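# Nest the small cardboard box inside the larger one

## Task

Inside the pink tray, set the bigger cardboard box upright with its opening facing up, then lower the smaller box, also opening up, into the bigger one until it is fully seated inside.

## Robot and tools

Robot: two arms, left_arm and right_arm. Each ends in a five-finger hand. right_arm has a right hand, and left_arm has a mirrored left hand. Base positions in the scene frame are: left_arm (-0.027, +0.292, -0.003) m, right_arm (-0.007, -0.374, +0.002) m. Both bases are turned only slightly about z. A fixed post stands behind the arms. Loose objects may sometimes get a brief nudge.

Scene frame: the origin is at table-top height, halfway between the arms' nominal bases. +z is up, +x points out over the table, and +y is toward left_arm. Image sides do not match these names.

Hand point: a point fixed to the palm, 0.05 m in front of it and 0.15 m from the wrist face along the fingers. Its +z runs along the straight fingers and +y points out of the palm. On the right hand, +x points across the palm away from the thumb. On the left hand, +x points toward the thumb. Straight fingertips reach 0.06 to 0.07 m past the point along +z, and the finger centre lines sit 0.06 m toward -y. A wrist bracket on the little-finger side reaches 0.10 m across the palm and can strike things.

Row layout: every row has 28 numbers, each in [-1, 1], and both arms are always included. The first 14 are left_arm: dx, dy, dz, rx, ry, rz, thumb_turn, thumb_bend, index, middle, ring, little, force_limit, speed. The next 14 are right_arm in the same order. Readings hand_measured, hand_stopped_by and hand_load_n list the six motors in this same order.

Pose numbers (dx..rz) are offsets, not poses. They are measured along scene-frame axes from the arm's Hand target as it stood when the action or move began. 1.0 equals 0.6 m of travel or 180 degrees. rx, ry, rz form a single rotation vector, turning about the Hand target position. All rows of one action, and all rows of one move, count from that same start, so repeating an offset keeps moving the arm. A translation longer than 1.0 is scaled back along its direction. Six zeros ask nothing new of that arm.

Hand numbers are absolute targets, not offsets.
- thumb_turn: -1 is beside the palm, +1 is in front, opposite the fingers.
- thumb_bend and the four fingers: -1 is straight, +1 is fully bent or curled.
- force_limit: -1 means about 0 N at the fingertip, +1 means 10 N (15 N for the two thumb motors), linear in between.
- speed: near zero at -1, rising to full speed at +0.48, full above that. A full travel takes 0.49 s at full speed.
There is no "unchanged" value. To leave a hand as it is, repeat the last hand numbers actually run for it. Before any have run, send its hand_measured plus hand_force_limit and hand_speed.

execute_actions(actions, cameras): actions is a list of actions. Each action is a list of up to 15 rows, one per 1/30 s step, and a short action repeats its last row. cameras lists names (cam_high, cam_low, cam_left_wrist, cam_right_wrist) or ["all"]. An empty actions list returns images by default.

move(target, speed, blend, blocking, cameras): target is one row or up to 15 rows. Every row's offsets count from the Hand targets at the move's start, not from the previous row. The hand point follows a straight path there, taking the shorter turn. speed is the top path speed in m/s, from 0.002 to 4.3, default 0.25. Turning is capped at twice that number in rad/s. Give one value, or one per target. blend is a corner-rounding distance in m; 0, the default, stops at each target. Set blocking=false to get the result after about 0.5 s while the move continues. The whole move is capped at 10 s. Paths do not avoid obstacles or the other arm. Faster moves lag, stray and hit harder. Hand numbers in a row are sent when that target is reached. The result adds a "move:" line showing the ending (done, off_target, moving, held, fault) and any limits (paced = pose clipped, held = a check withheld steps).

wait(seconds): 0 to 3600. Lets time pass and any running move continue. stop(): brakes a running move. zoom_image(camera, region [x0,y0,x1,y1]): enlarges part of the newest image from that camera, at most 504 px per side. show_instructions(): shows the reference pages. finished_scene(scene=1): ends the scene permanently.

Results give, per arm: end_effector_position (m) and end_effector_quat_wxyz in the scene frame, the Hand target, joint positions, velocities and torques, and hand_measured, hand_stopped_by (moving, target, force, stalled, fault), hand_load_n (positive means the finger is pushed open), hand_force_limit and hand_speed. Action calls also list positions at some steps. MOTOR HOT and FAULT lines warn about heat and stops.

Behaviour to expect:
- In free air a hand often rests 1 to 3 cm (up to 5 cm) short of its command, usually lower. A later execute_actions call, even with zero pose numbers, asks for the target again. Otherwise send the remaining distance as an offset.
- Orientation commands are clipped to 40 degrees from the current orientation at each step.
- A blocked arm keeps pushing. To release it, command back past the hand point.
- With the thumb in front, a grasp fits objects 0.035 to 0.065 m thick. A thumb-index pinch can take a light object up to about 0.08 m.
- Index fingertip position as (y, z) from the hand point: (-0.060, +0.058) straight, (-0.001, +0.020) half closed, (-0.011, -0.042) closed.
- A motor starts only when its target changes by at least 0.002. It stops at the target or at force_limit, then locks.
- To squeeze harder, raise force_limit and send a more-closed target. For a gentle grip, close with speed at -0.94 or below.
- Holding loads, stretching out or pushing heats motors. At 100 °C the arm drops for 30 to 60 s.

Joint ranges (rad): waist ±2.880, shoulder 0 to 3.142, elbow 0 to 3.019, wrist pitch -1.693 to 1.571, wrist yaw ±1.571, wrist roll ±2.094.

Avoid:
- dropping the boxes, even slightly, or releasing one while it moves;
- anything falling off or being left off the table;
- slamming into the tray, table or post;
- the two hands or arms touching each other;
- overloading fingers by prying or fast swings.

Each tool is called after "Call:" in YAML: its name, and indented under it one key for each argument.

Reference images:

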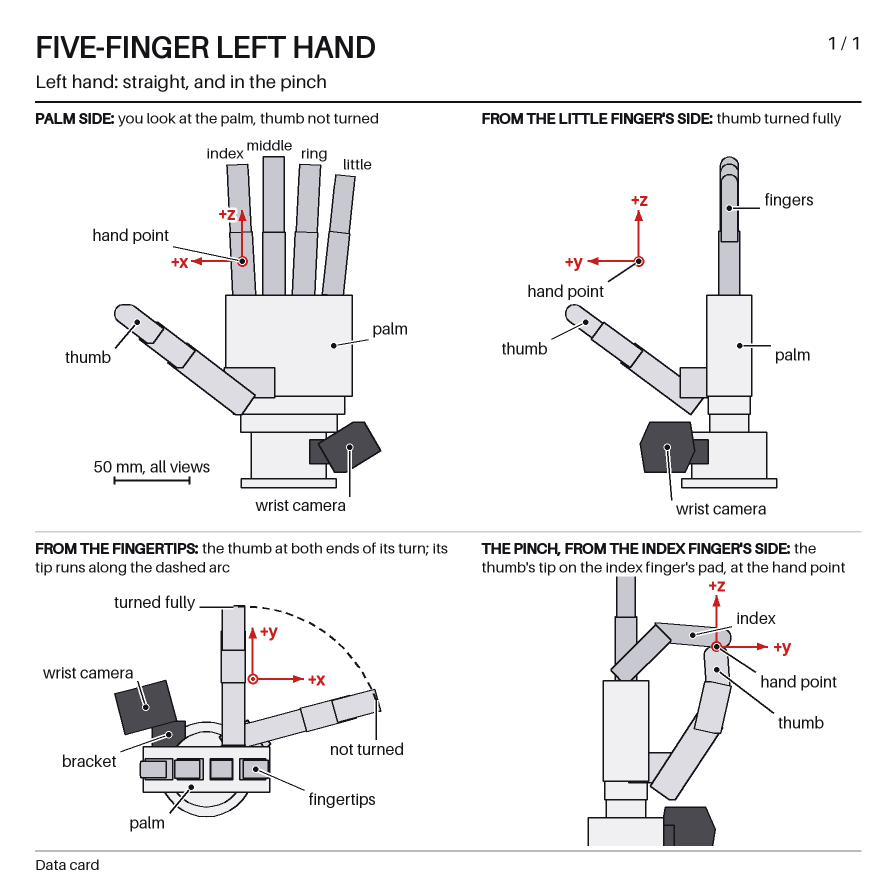

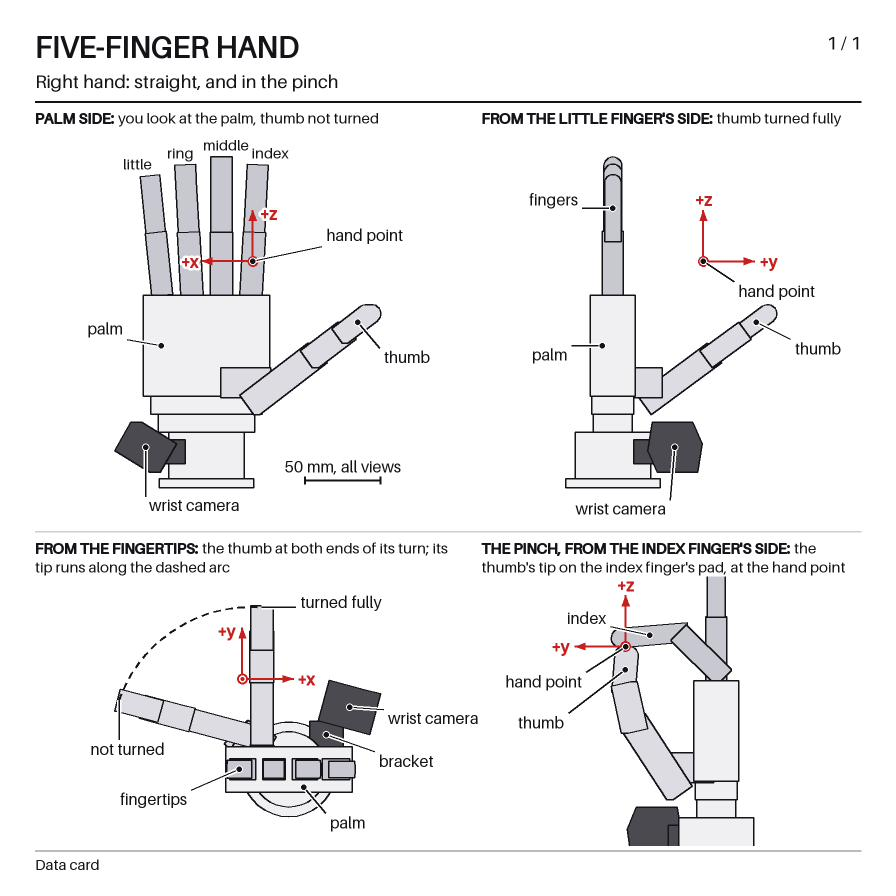

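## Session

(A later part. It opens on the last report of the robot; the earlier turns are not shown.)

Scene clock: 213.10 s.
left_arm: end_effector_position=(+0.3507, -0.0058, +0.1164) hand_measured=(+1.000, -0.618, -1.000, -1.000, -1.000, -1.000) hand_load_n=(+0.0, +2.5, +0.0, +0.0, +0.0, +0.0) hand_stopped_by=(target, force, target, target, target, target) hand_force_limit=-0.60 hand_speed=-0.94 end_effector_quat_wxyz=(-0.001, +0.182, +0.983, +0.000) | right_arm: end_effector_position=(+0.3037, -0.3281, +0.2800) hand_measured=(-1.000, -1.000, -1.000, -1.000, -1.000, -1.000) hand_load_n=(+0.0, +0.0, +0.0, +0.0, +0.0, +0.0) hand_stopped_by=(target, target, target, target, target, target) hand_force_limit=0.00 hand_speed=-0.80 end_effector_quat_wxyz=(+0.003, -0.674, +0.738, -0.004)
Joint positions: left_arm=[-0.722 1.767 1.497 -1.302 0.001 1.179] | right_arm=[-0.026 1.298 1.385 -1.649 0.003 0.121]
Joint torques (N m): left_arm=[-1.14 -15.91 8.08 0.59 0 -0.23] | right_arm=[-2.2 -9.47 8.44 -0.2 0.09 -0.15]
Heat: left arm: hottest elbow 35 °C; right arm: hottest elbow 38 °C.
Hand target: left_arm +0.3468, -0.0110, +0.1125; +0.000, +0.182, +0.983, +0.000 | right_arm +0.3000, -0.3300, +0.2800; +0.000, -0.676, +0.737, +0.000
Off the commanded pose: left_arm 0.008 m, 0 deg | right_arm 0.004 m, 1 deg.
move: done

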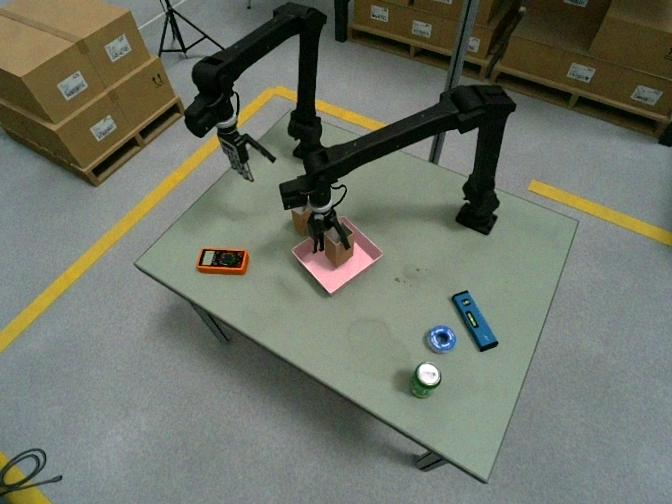

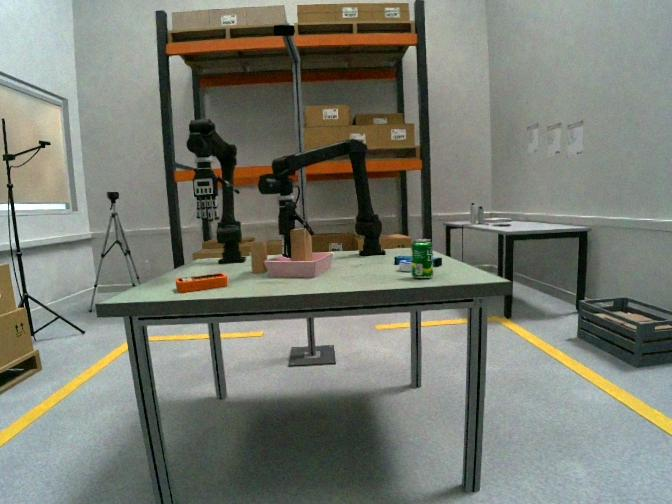

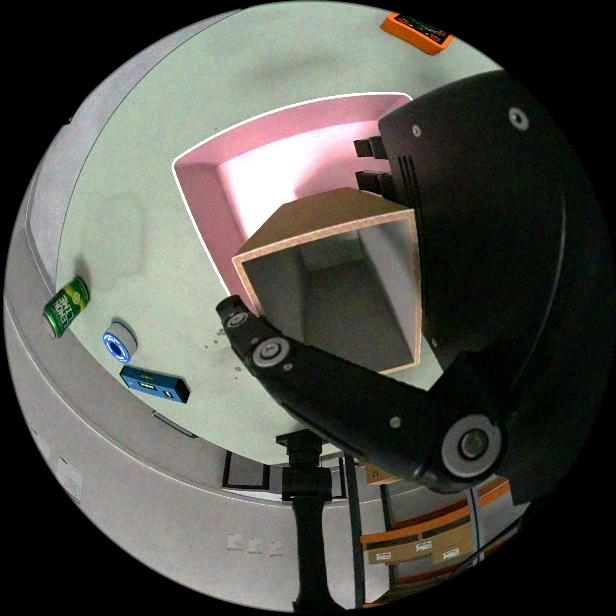

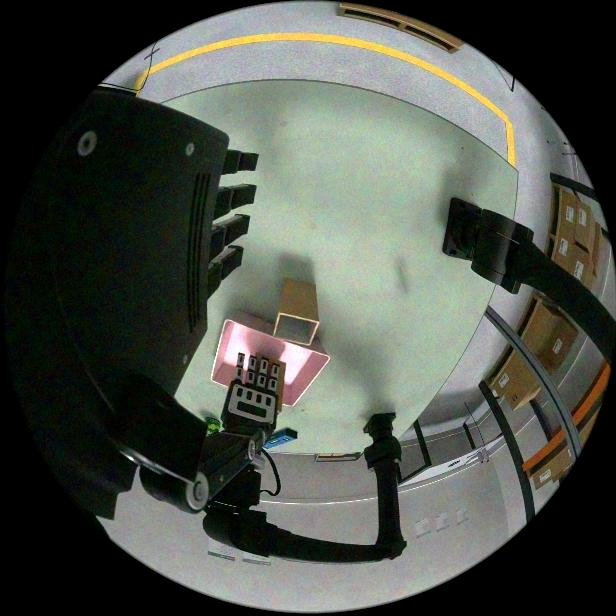

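Call:
move:
  target: [0,0,-0.040,0,0,0,1,0.0,-1,-1,-1,-1,-0.6,-0.94,0,0,0,0,0,0,-1,-1,-1,-1,-1,-1,0,-0.8]
  speed: 0.04
  cameras: ["cam_high","cam_low","cam_left_wrist"]

Call:
zoom_image:
  camera: "cam_high"
  region: [270, 190, 430, 350]

Call:
zoom_image:
  camera: "cam_low"
  region: [240, 210, 360, 290]

Scene clock: 216.40 s.
left_arm: end_effector_position=(+0.3508, -0.0058, +0.0919) hand_measured=(+1.000, -0.618, -1.000, -1.000, -1.000, -1.000) hand_load_n=(+0.0, +2.5, +0.0, +0.0, +0.0, +0.0) hand_stopped_by=(target, force, target, target, target, target) hand_force_limit=-0.60 hand_speed=-0.94 end_effector_quat_wxyz=(-0.001, +0.182, +0.983, +0.000) | right_arm: end_effector_position=(+0.3037, -0.3281, +0.2800) hand_measured=(-1.000, -1.000, -1.000, -1.000, -1.000, -1.000) hand_load_n=(+0.0, +0.0, +0.0, +0.0, +0.0, +0.0) hand_stopped_by=(target, target, target, target, target, target) hand_force_limit=0.00 hand_speed=-0.80 end_effector_quat_wxyz=(+0.003, -0.674, +0.738, -0.004)
Joint positions: left_arm=[-0.722 1.786 1.458 -1.244 0.001 1.179] | right_arm=[-0.026 1.298 1.385 -1.649 0.003 0.121]
Joint torques (N m): left_arm=[-1.2 -16.38 7.94 0.47 0 -0.23] | right_arm=[-2.14 -9.41 8.46 -0.18 0.09 -0.16]
Heat: left arm: hottest elbow 34 °C; right arm: hottest elbow 38 °C.
Hand target: left_arm +0.3469, -0.0111, +0.0886; +0.000, +0.182, +0.983, +0.000 | right_arm +0.3000, -0.3300, +0.2800; +0.000, -0.676, +0.737, +0.000
Off the commanded pose: left_arm 0.007 m, 0 deg | right_arm 0.004 m, 1 deg.
move: done

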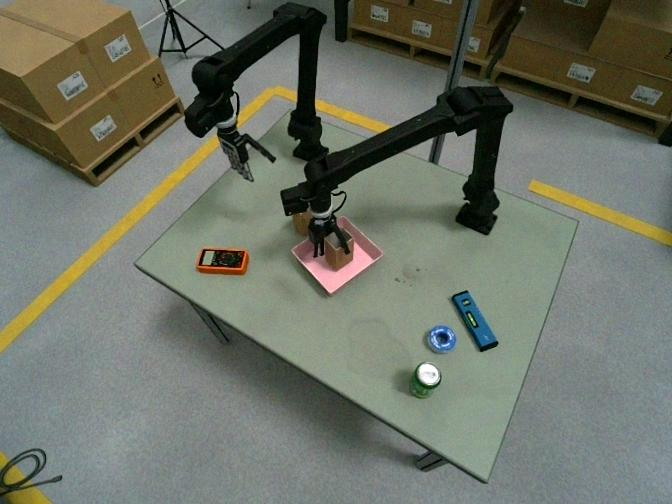

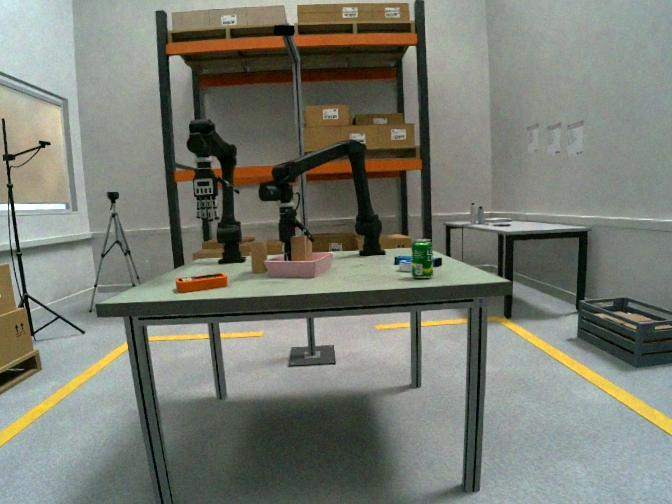

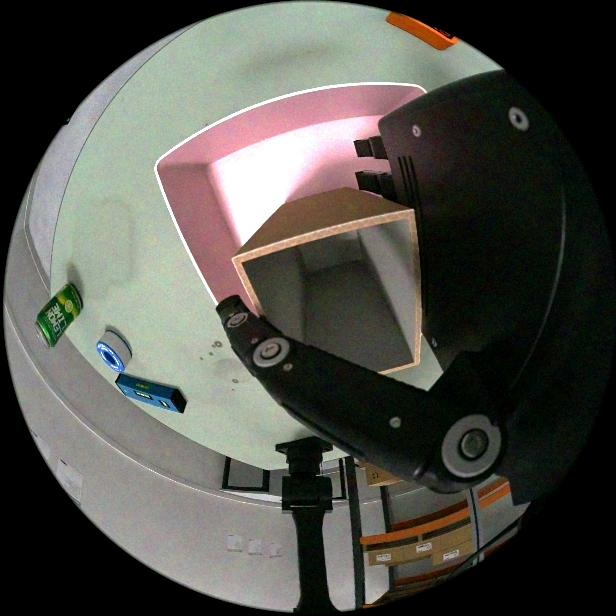

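Scaled by 3.150.

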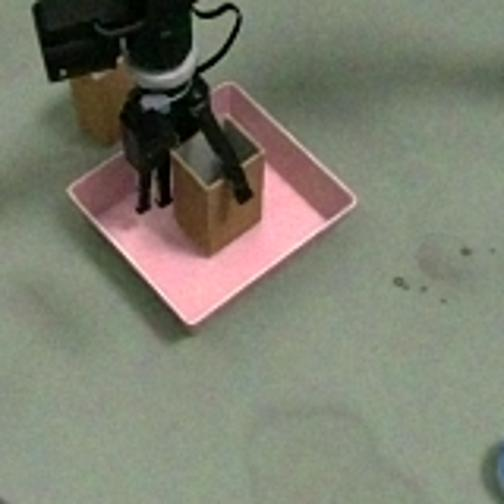

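Scaled by 4.200.

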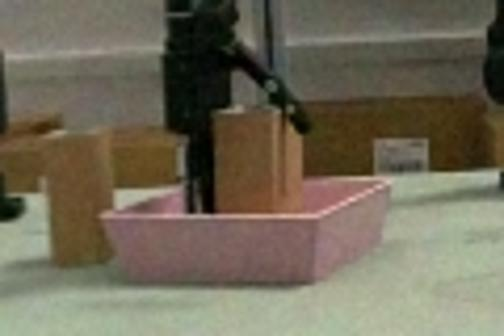

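Call:
move:
  target: [0,0,-0.01,0,0,0,1,0.0,-1,-1,-1,-1,-0.6,-0.94,0,0,0,0,0,0,-1,-1,-1,-1,-1,-1,0,-0.8]
  speed: 0.02
  cameras: ["cam_high"]

Call:
zoom_image:
  camera: "cam_high"
  region: [270, 190, 430, 350]

Scene clock: 218.40 s.
left_arm: end_effector_position=(+0.3511, -0.0061, +0.0870) hand_measured=(+1.000, -0.618, -1.000, -1.000, -1.000, -1.000) hand_load_n=(+0.0, +3.0, +0.0, +0.0, +0.0, +0.0) hand_stopped_by=(target, force, target, target, target, target) hand_force_limit=-0.60 hand_speed=-0.94 end_effector_quat_wxyz=(+0.000, +0.182, +0.983, -0.001) | right_arm: end_effector_position=(+0.3037, -0.3281, +0.2800) hand_measured=(-1.000, -1.000, -1.000, -1.000, -1.000, -1.000) hand_load_n=(+0.0, +0.0, +0.0, +0.0, +0.0, +0.0) hand_stopped_by=(target, target, target, target, target, target) hand_force_limit=0.00 hand_speed=-0.80 end_effector_quat_wxyz=(+0.003, -0.674, +0.738, -0.004)
Joint positions: left_arm=[-0.722 1.79 1.449 -1.229 0.001 1.179] | right_arm=[-0.026 1.298 1.385 -1.649 0.003 0.121]
Joint torques (N m): left_arm=[-1.14 -15.79 7.84 0.58 0 -0.23] | right_arm=[-2.26 -9.35 8.46 -0.23 0.08 -0.15]
Heat: left arm: hottest elbow 34 °C; right arm: hottest elbow 38 °C.
Hand target: left_arm +0.3469, -0.0110, +0.0827; +0.000, +0.182, +0.983, +0.000 | right_arm +0.3000, -0.3300, +0.2800; +0.000, -0.676, +0.737, +0.000
Off the commanded pose: left_arm 0.008 m, 0 deg | right_arm 0.004 m, 1 deg.
move: done

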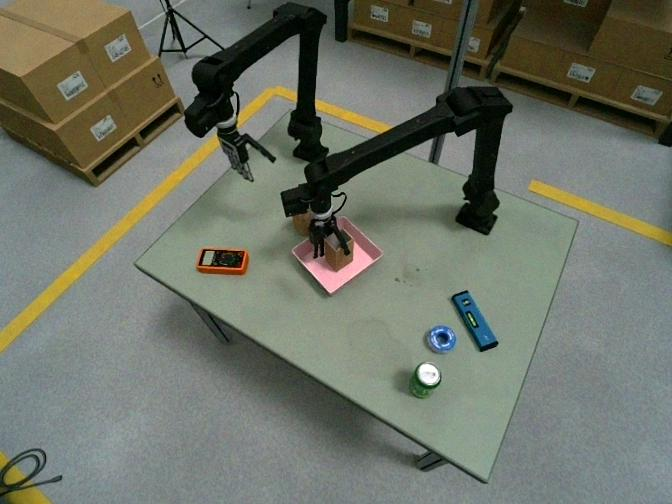

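Scaled by 3.150.

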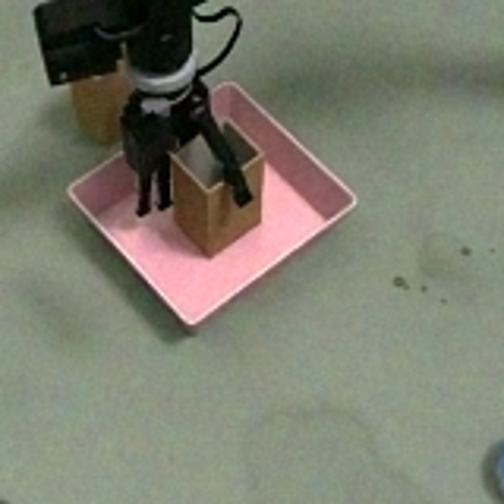

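Call:
move:
  target: [0,0,-0.008,0,0,0,1,0.0,-1,-1,-1,-1,-0.6,-0.94,0,0,0,0,0,0,-1,-1,-1,-1,-1,-1,0,-0.8]
  speed: 0.02
  cameras: ["cam_high"]

Call:
zoom_image:
  camera: "cam_high"
  region: [270, 190, 430, 350]

Scene clock: 219.80 s.
left_arm: end_effector_position=(+0.3519, -0.0069, +0.0851) hand_measured=(+1.000, -0.618, -1.000, -1.000, -1.000, -1.000) hand_load_n=(+0.0, +3.0, +0.5, +0.0, +0.0, +0.0) hand_stopped_by=(target, force, target, target, target, target) hand_force_limit=-0.60 hand_speed=-0.94 end_effector_quat_wxyz=(+0.003, +0.182, +0.983, -0.002) | right_arm: end_effector_position=(+0.3037, -0.3281, +0.2800) hand_measured=(-1.000, -1.000, -1.000, -1.000, -1.000, -1.000) hand_load_n=(+0.0, +0.0, +0.0, +0.0, +0.0, +0.0) hand_stopped_by=(target, target, target, target, target, target) hand_force_limit=0.00 hand_speed=-0.80 end_effector_quat_wxyz=(+0.003, -0.674, +0.738, -0.004)
Joint positions: left_arm=[-0.722 1.79 1.445 -1.219 0.001 1.179] | right_arm=[-0.026 1.298 1.385 -1.649 0.003 0.121]
Joint torques (N m): left_arm=[-1.14 -15.44 7.56 0.66 -0.01 -0.23] | right_arm=[-2.2 -9.29 8.44 -0.18 0.08 -0.15]
Heat: left arm: hottest elbow 34 °C; right arm: hottest elbow 38 °C.
Hand target: left_arm +0.3470, -0.0111, +0.0779; +0.000, +0.182, +0.983, +0.000 | right_arm +0.3000, -0.3300, +0.2800; +0.000, -0.676, +0.737, +0.000
Off the commanded pose: left_arm 0.010 m, 0 deg | right_arm 0.004 m, 1 deg.
move: done

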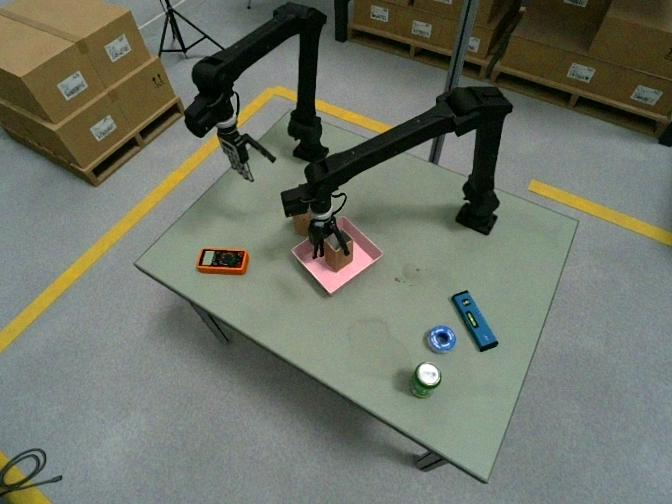

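Scaled by 3.150.

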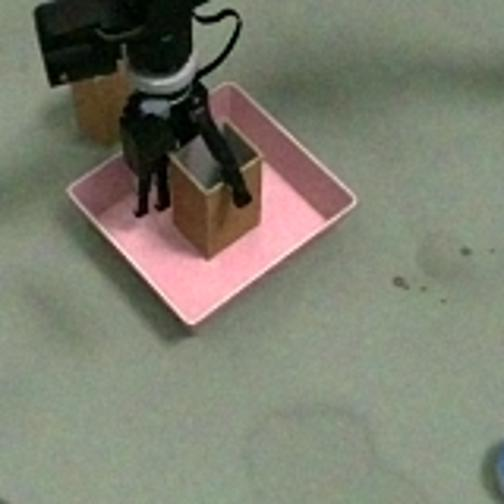

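Call:
move:
  target:
    - [0,0,0.007,0,0,0,1,0.0,-1,-1,-1,-1,-0.6,-0.94,0,0,0,0,0,0,-1,-1,-1,-1,-1,-1,0,-0.8]
    - [0,0,0.007,0,0,0,1,-1.0,-1,-1,-1,-1,-0.6,-0.9,0,0,0,0,0,0,-1,-1,-1,-1,-1,-1,0,-0.8]
  speed: 0.02
  cameras: ["cam_high","cam_left_wrist","cam_low"]

Call:
zoom_image:
  camera: "cam_high"
  region: [270, 190, 430, 350]

Call:
zoom_image:
  camera: "cam_left_wrist"
  region: [180, 60, 460, 340]

Scene clock: 225.13 s.
left_arm: end_effector_position=(+0.3519, -0.0069, +0.0851) hand_measured=(+1.000, -1.000, -1.000, -1.000, -1.000, -1.000) hand_load_n=(+0.0, +0.0, +0.0, +0.0, +0.0, +0.0) hand_stopped_by=(target, target, target, target, target, target) hand_force_limit=-0.60 hand_speed=-0.90 end_effector_quat_wxyz=(+0.003, +0.182, +0.983, -0.002) | right_arm: end_effector_position=(+0.3037, -0.3281, +0.2800) hand_measured=(-1.000, -1.000, -1.000, -1.000, -1.000, -1.000) hand_load_n=(+0.0, +0.0, +0.0, +0.0, +0.0, +0.0) hand_stopped_by=(target, target, target, target, target, target) hand_force_limit=0.00 hand_speed=-0.80 end_effector_quat_wxyz=(+0.003, -0.674, +0.738, -0.004)
Joint positions: left_arm=[-0.722 1.79 1.445 -1.219 0.001 1.178] | right_arm=[-0.026 1.298 1.385 -1.649 0.003 0.121]
Joint torques (N m): left_arm=[-1.14 -15.97 8.12 0.31 -0.01 -0.23] | right_arm=[-2.32 -9.35 8.49 -0.2 0.08 -0.15]
Heat: left arm: hottest elbow 34 °C; right arm: hottest elbow 38 °C.
Hand target: left_arm +0.3470, -0.0111, +0.0821; +0.000, +0.182, +0.983, +0.000 | right_arm +0.3000, -0.3300, +0.2800; +0.000, -0.676, +0.737, +0.000
Off the commanded pose: left_arm 0.007 m, 0 deg | right_arm 0.004 m, 1 deg.
move: done
Images, in order (width x height): cam_high 672x504, cam_low 672x504, cam_left_wrist 616x616.

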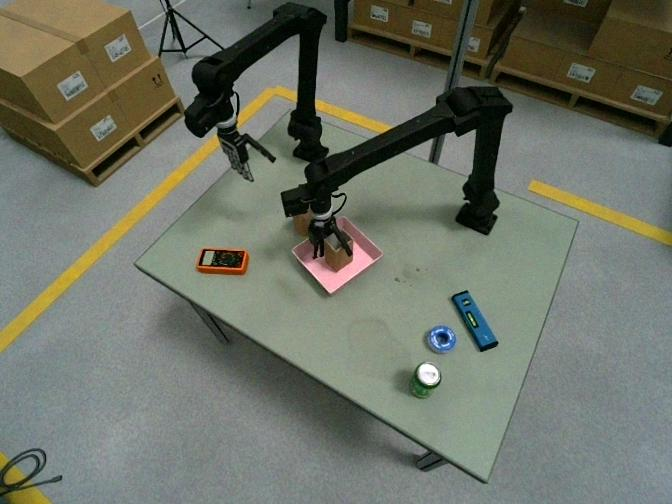

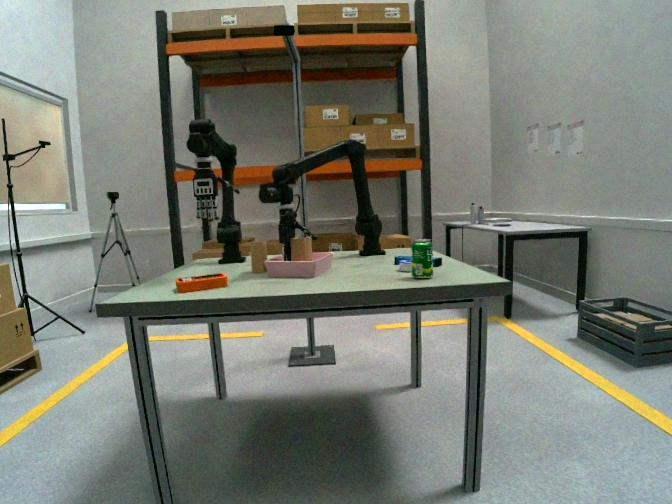

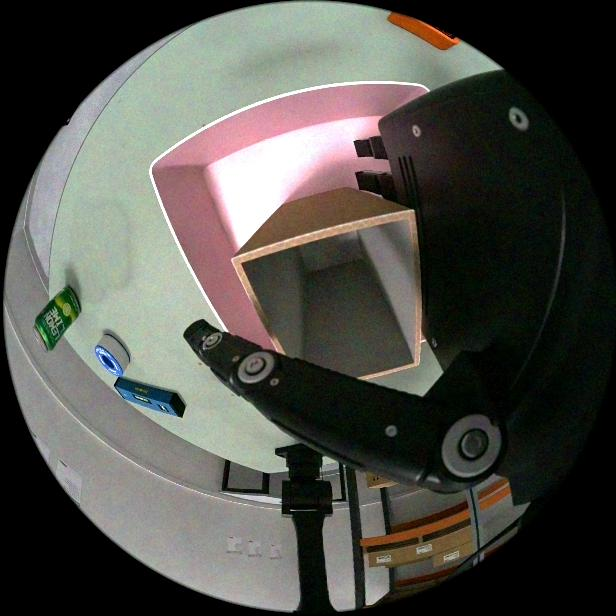

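Scaled by 3.150.

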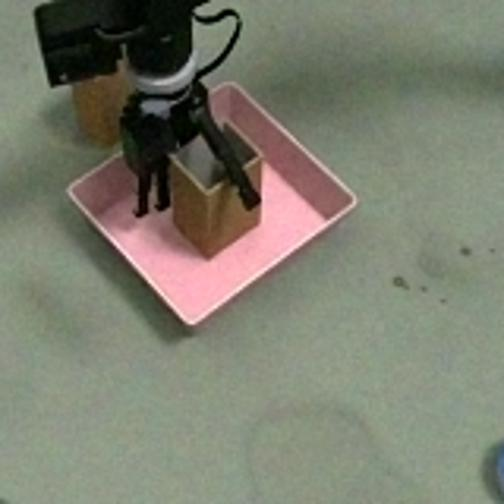

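Scaled by 1.800 from the camera's image (finer frame: 880x880).

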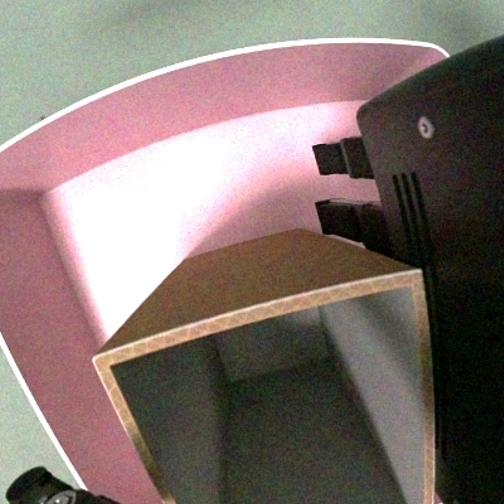

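Call:
move:
  target:
    - [-0.0067,-0.0167,0.007,0,0,0,1,-1.0,-1,-1,-1,-1,-0.6,-0.9,0,0,0,0,0,0,-1,-1,-1,-1,-1,-1,0,-0.8]
    - [-0.0067,-0.0167,0.333,0,0,0,1,-1.0,-1,-1,-1,-1,-0.6,-0.9,0,0,0,0,0,0,-1,-1,-1,-1,-1,-1,0,-0.8]
    - [-0.0067,0.45,0.36,0,0,0,1,-1.0,-1,-1,-1,-1,-0.6,-0.9,0,0,0,0,0,0,-1,-1,-1,-1,-1,-1,0,-0.8]
  speed: [0.03,0.1,0.25]
  blend: [0,0.02,0]
  cameras: ["all"]

Call:
zoom_image:
  camera: "cam_high"
  region: [270, 190, 430, 350]

Call:
zoom_image:
  camera: "cam_low"
  region: [230, 190, 370, 290]

Call:
zoom_image:
  camera: "cam_right_wrist"
  region: [190, 260, 350, 420]

Scene clock: 232.73 s.
left_arm: end_effector_position=(+0.3470, +0.2562, +0.2969) hand_measured=(+1.000, -1.000, -1.000, -1.000, -1.000, -1.000) hand_load_n=(+0.0, +0.0, +0.0, +0.0, +0.0, +0.0) hand_stopped_by=(target, target, target, target, target, target) hand_force_limit=-0.60 hand_speed=-0.90 end_effector_quat_wxyz=(+0.013, +0.178, +0.984, +0.001) | right_arm: end_effector_position=(+0.3037, -0.3281, +0.2800) hand_measured=(-1.000, -1.000, -1.000, -1.000, -1.000, -1.000) hand_load_n=(+0.0, +0.0, +0.0, +0.0, +0.0, +0.0) hand_stopped_by=(target, target, target, target, target, target) hand_force_limit=0.00 hand_speed=-0.80 end_effector_quat_wxyz=(+0.003, -0.674, +0.738, -0.004)
Joint positions: left_arm=[-0.228 1.362 1.5 -1.683 -0.005 1.664] | right_arm=[-0.026 1.298 1.385 -1.649 0.003 0.121]
Joint torques (N m): left_arm=[0.09 -11.05 8.1 0.05 0.09 0.02] | right_arm=[-2.26 -9.41 8.47 -0.2 0.08 -0.14]
Heat: left arm: hottest elbow 34 °C; right arm: hottest elbow 37 °C.
Hand target: left_arm +0.3431, +0.2588, +0.2981; +0.000, +0.182, +0.983, +0.000 | right_arm +0.3000, -0.3300, +0.2800; +0.000, -0.676, +0.737, +0.000
Off the commanded pose: left_arm 0.005 m, 2 deg | right_arm 0.004 m, 1 deg.
joint sent to its limit (left arm) — joint 4 (wrist pitch), lower limit. The joint targets still meet the commanded pose.
move: done

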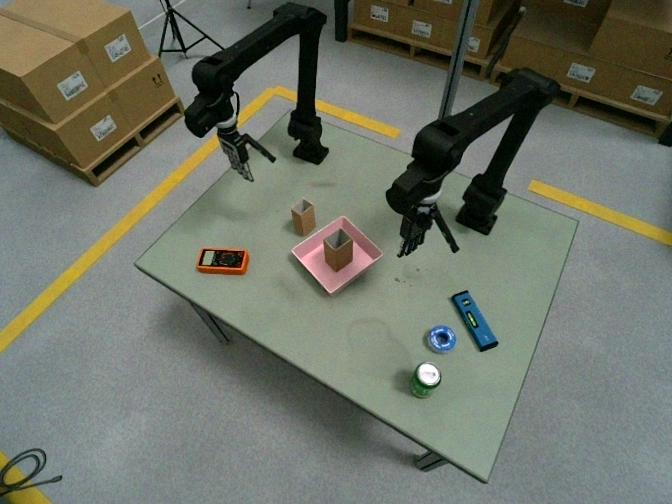

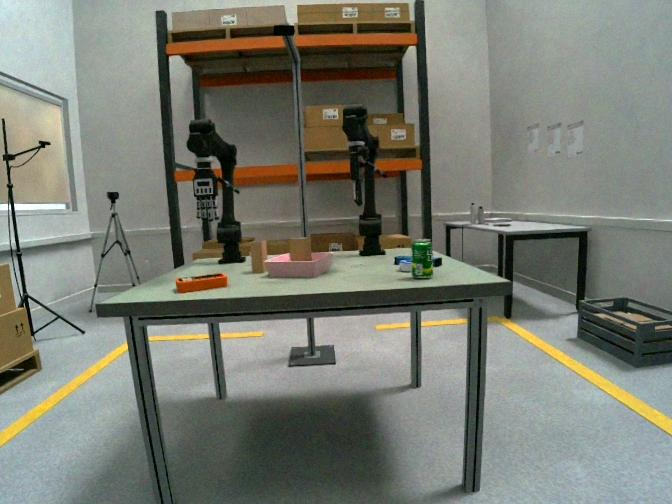

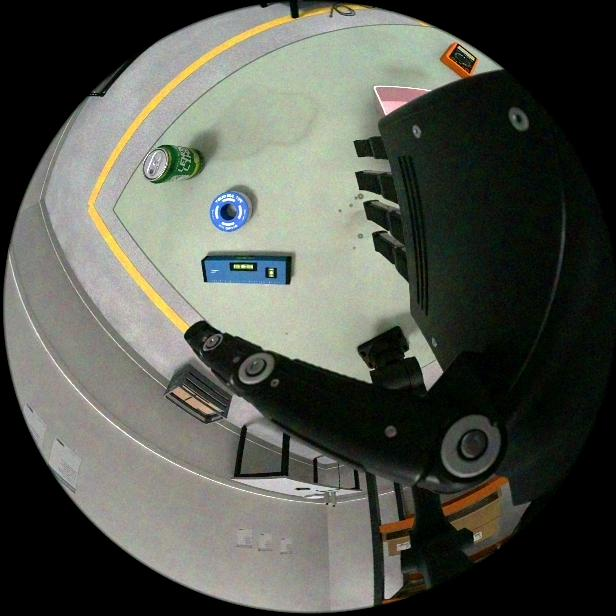

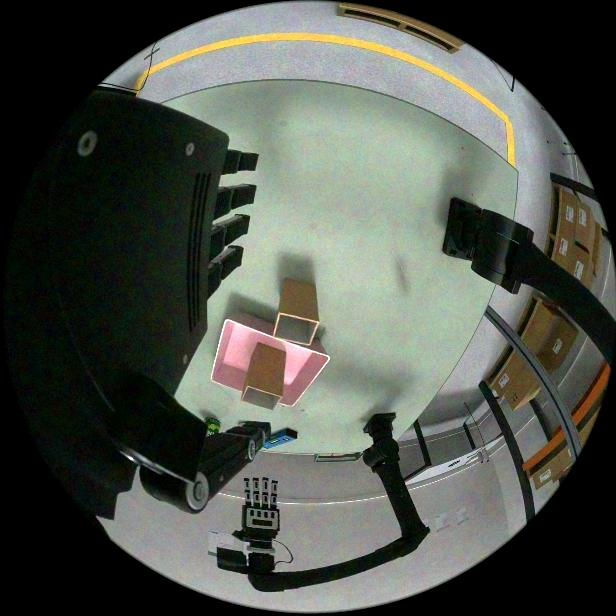

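Scaled by 3.150.

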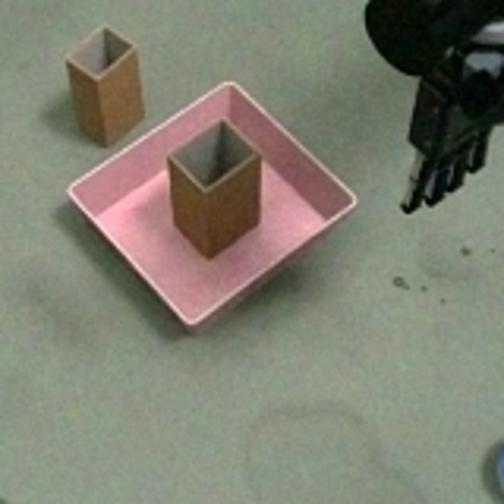

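Scaled by 3.600.

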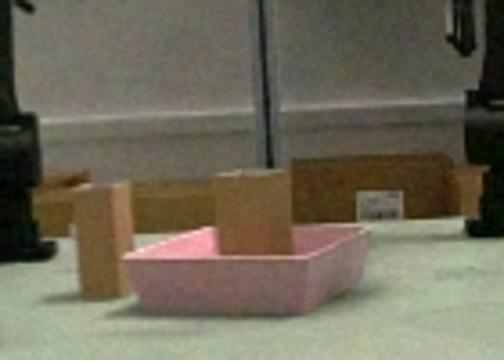

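Scaled by 3.150 from the camera's image (finer frame: 880x880).

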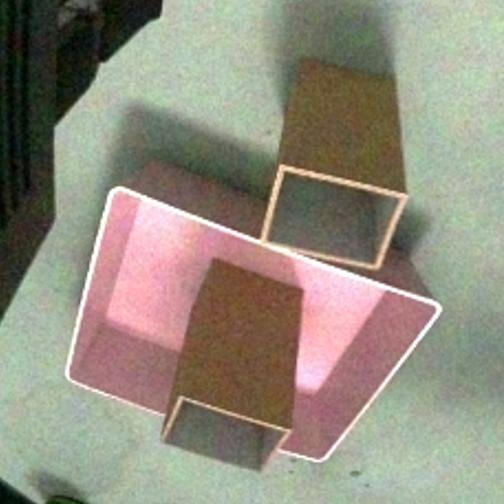

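Call:
move:
  target: [0,0,0,0,0,0,1,-1.0,-1,-1,-1,-1,-0.6,-0.9,0.01,0.1433,-0.0667,0,0,0.483,-1,-1,-1,-1,1,1,-0.4,-0.4]
  speed: 0.2
  cameras: ["all"]

Call:
zoom_image:
  camera: "cam_high"
  region: [240, 150, 400, 310]

Call:
zoom_image:
  camera: "cam_low"
  region: [200, 170, 340, 290]

Call:
zoom_image:
  camera: "cam_right_wrist"
  region: [180, 130, 480, 430]

Scene clock: 243.57 s.
left_arm: end_effector_position=(+0.3470, +0.2562, +0.2969) hand_measured=(+1.000, -1.000, -1.000, -1.000, -1.000, -1.000) hand_load_n=(+0.0, +0.0, +0.0, +0.0, +0.0, +0.0) hand_stopped_by=(target, target, target, target, target, target) hand_force_limit=-0.60 hand_speed=-0.90 end_effector_quat_wxyz=(+0.013, +0.178, +0.984, +0.001) | right_arm: end_effector_position=(+0.3035, -0.2490, +0.2467) hand_measured=(-1.000, -1.000, -1.000, -1.000, +1.000, +1.000) hand_load_n=(+0.0, +0.0, +0.0, +0.0, +0.0, +0.0) hand_stopped_by=(target, target, target, target, target, target) hand_force_limit=-0.40 hand_speed=-0.40 end_effector_quat_wxyz=(-0.001, +0.997, -0.080, +0.004)
Joint positions: left_arm=[-0.228 1.362 1.5 -1.683 -0.005 1.665] | right_arm=[0.419 1.363 1.358 -1.559 0.003 -0.935]
Joint torques (N m): left_arm=[0.09 -11.11 8.1 0.05 0.09 0.04] | right_arm=[-0.79 -9.05 8.55 0.53 0.11 -0.17]
Heat: left arm: hottest elbow 34 °C; right arm: hottest elbow 37 °C.
Hand target: left_arm +0.3431, +0.2588, +0.2981; +0.000, +0.182, +0.983, +0.000 | right_arm +0.3059, -0.2440, +0.2400; +0.000, +0.998, -0.070, +0.000
Off the commanded pose: left_arm 0.005 m, 2 deg | right_arm 0.009 m, 1 deg.
joint sent to its limit (left arm) — joint 4 (wrist pitch), lower limit. The joint targets still meet the commanded pose.
move: done

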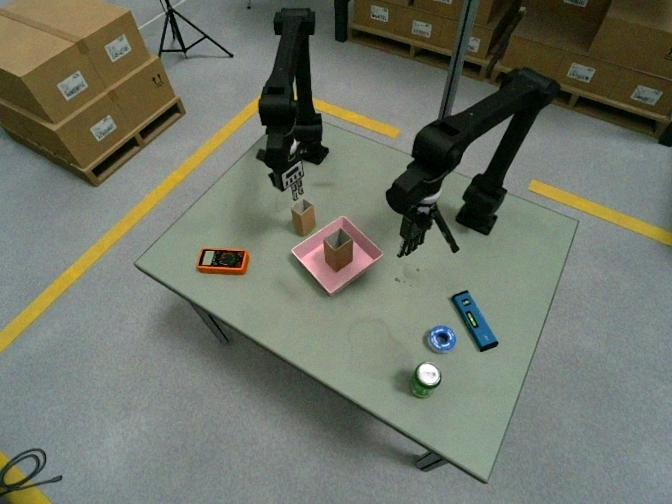

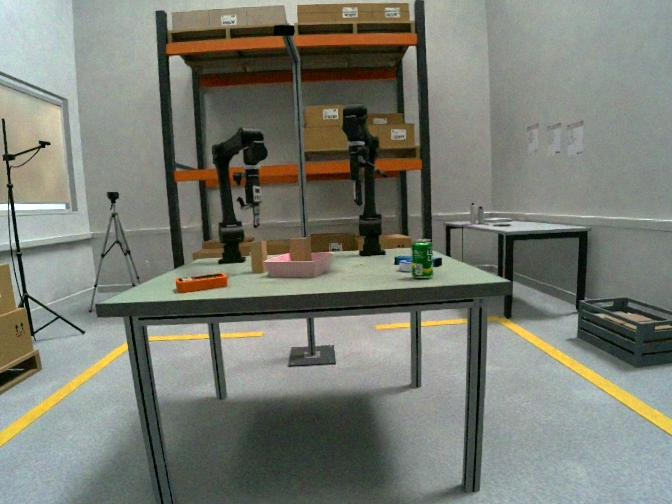

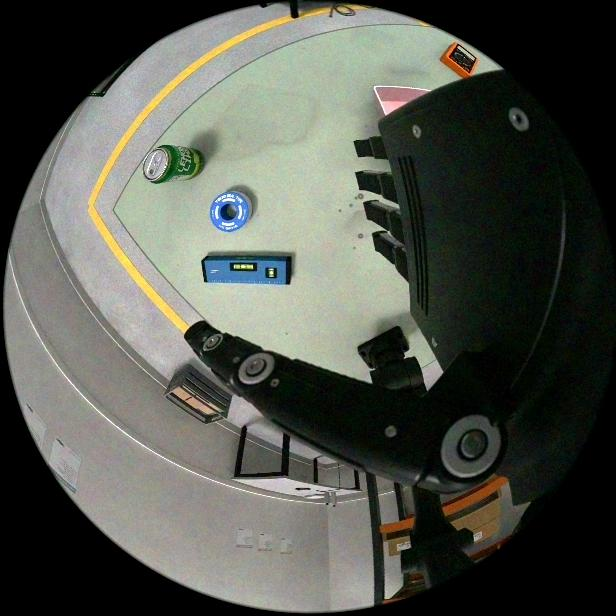

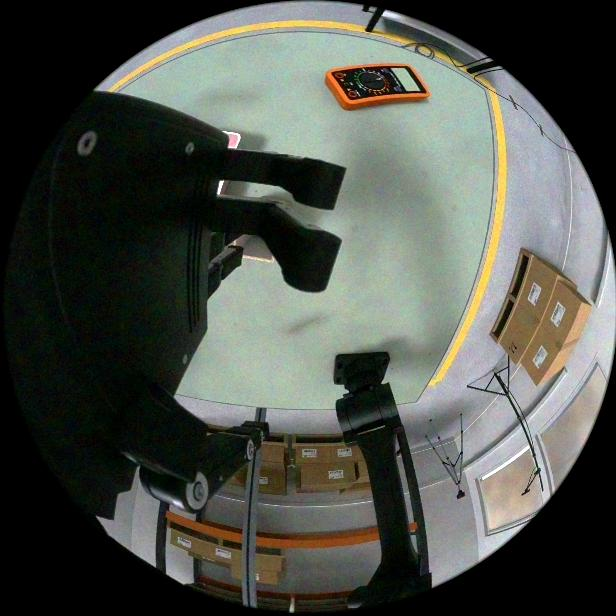

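Scaled by 3.150.

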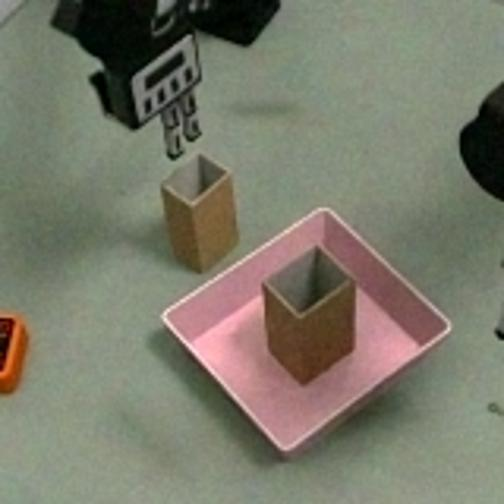

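Scaled by 3.600.

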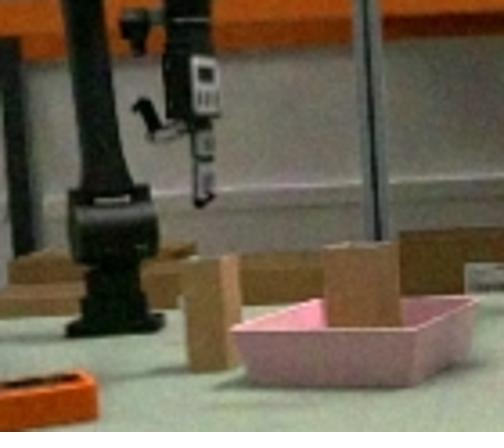

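Scaled by 1.680 from the camera's image (finer frame: 880x880).

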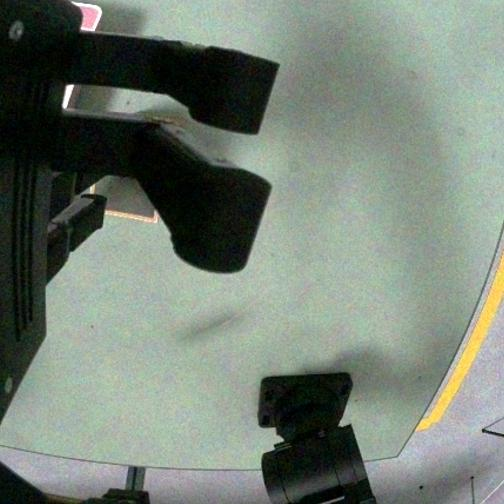

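Call:
move:
  target: [0,0,0,0,0,0,1,-1.0,-1,-1,-1,-1,-0.6,-0.9,-0.03,0.0117,-0.075,0,0,0.011,-1,-1,-1,-1,1,1,-0.4,-0.4]
  speed: 0.1
  cameras: ["all"]

Call:
zoom_image:
  camera: "cam_high"
  region: [260, 170, 340, 250]

Call:
zoom_image:
  camera: "cam_low"
  region: [220, 190, 300, 290]

Call:
zoom_image:
  camera: "cam_right_wrist"
  region: [180, 130, 380, 330]

Scene clock: 251.50 s.
left_arm: end_effector_position=(+0.3470, +0.2562, +0.2969) hand_measured=(+1.000, -1.000, -1.000, -1.000, -1.000, -1.000) hand_load_n=(+0.0, +0.0, +0.0, +0.0, +0.0, +0.0) hand_stopped_by=(target, target, target, target, target, target) hand_force_limit=-0.60 hand_speed=-0.90 end_effector_quat_wxyz=(+0.013, +0.178, +0.984, +0.001) | right_arm: end_effector_position=(+0.2876, -0.2418, +0.1940) hand_measured=(-1.000, -1.000, -1.000, -1.000, +1.000, +1.000) hand_load_n=(+0.0, +0.0, +0.0, +0.0, +0.5, +0.0) hand_stopped_by=(target, target, target, target, target, target) hand_force_limit=-0.40 hand_speed=-0.40 end_effector_quat_wxyz=(+0.006, +0.998, -0.059, -0.007)
Joint positions: left_arm=[-0.228 1.362 1.5 -1.683 -0.005 1.665] | right_arm=[0.462 1.36 1.213 -1.441 0.002 -0.935]
Joint torques (N m): left_arm=[0.03 -11.05 8.1 0.05 0.08 0.05] | right_arm=[-0.73 -10.93 8.61 0.47 0.11 -0.06]
Heat: left arm: hottest elbow 33 °C; right arm: hottest elbow 36 °C.
Hand target: left_arm +0.3431, +0.2588, +0.2981; +0.000, +0.182, +0.983, +0.000 | right_arm +0.2880, -0.2370, +0.1951; +0.000, +0.999, -0.053, +0.000
Off the commanded pose: left_arm 0.005 m, 2 deg | right_arm 0.005 m, 1 deg.
joint sent to its limit (left arm) — joint 4 (wrist pitch), lower limit. The joint targets still meet the commanded pose.
move: done

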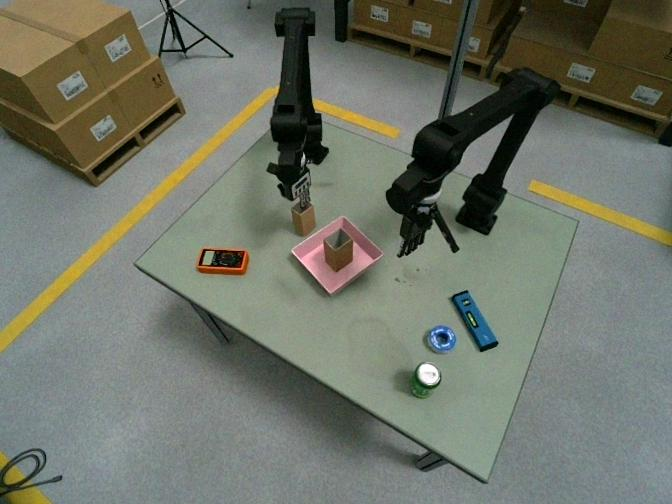

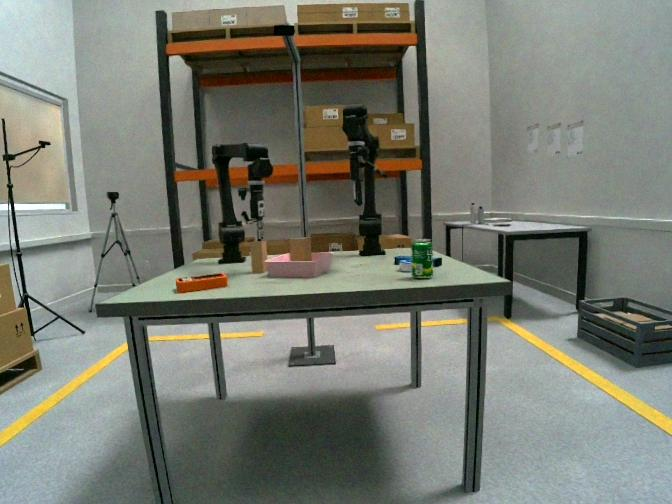

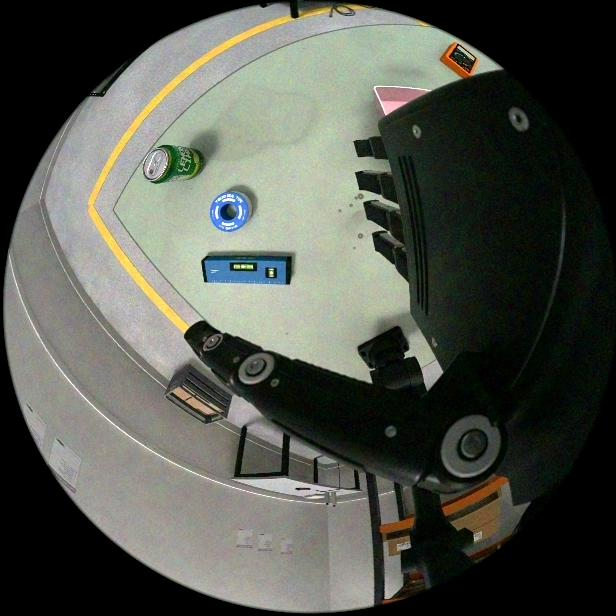

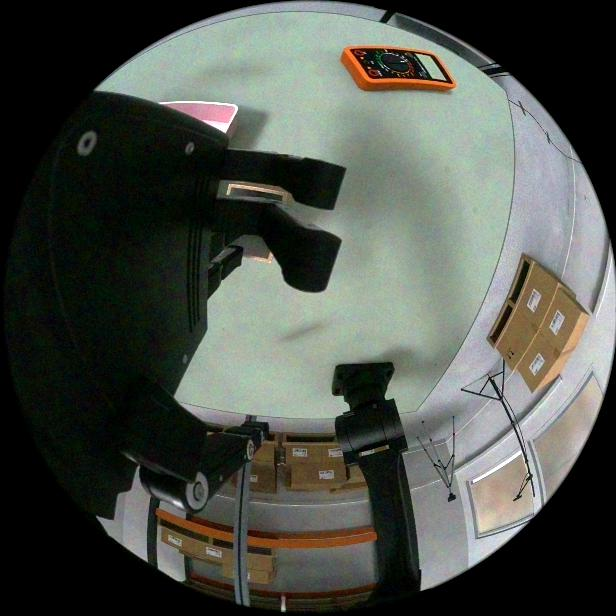

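Scaled by 6.300.

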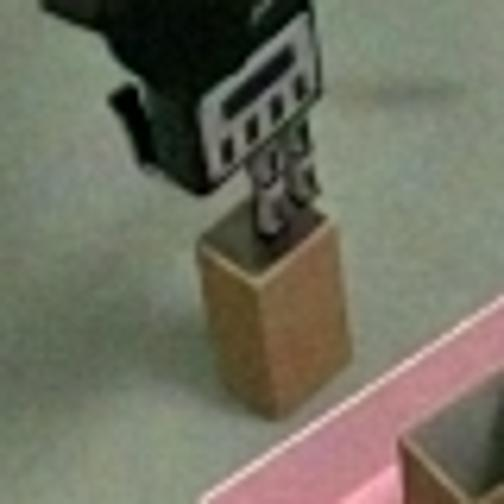

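Scaled by 5.040.

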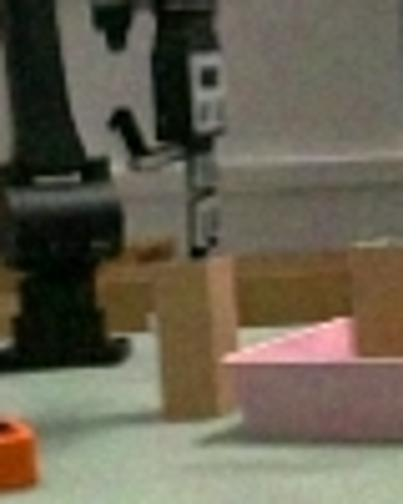

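Scaled by 2.520 from the camera's image (finer frame: 880x880).

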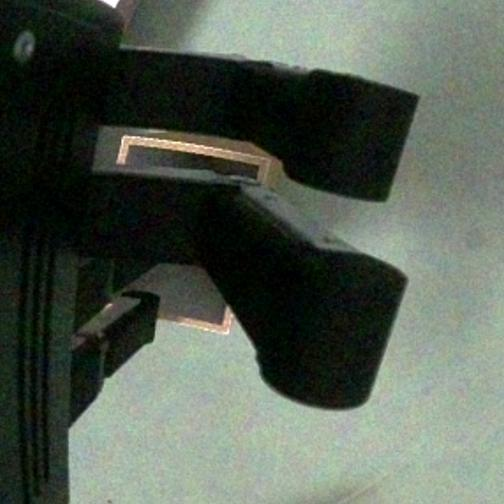

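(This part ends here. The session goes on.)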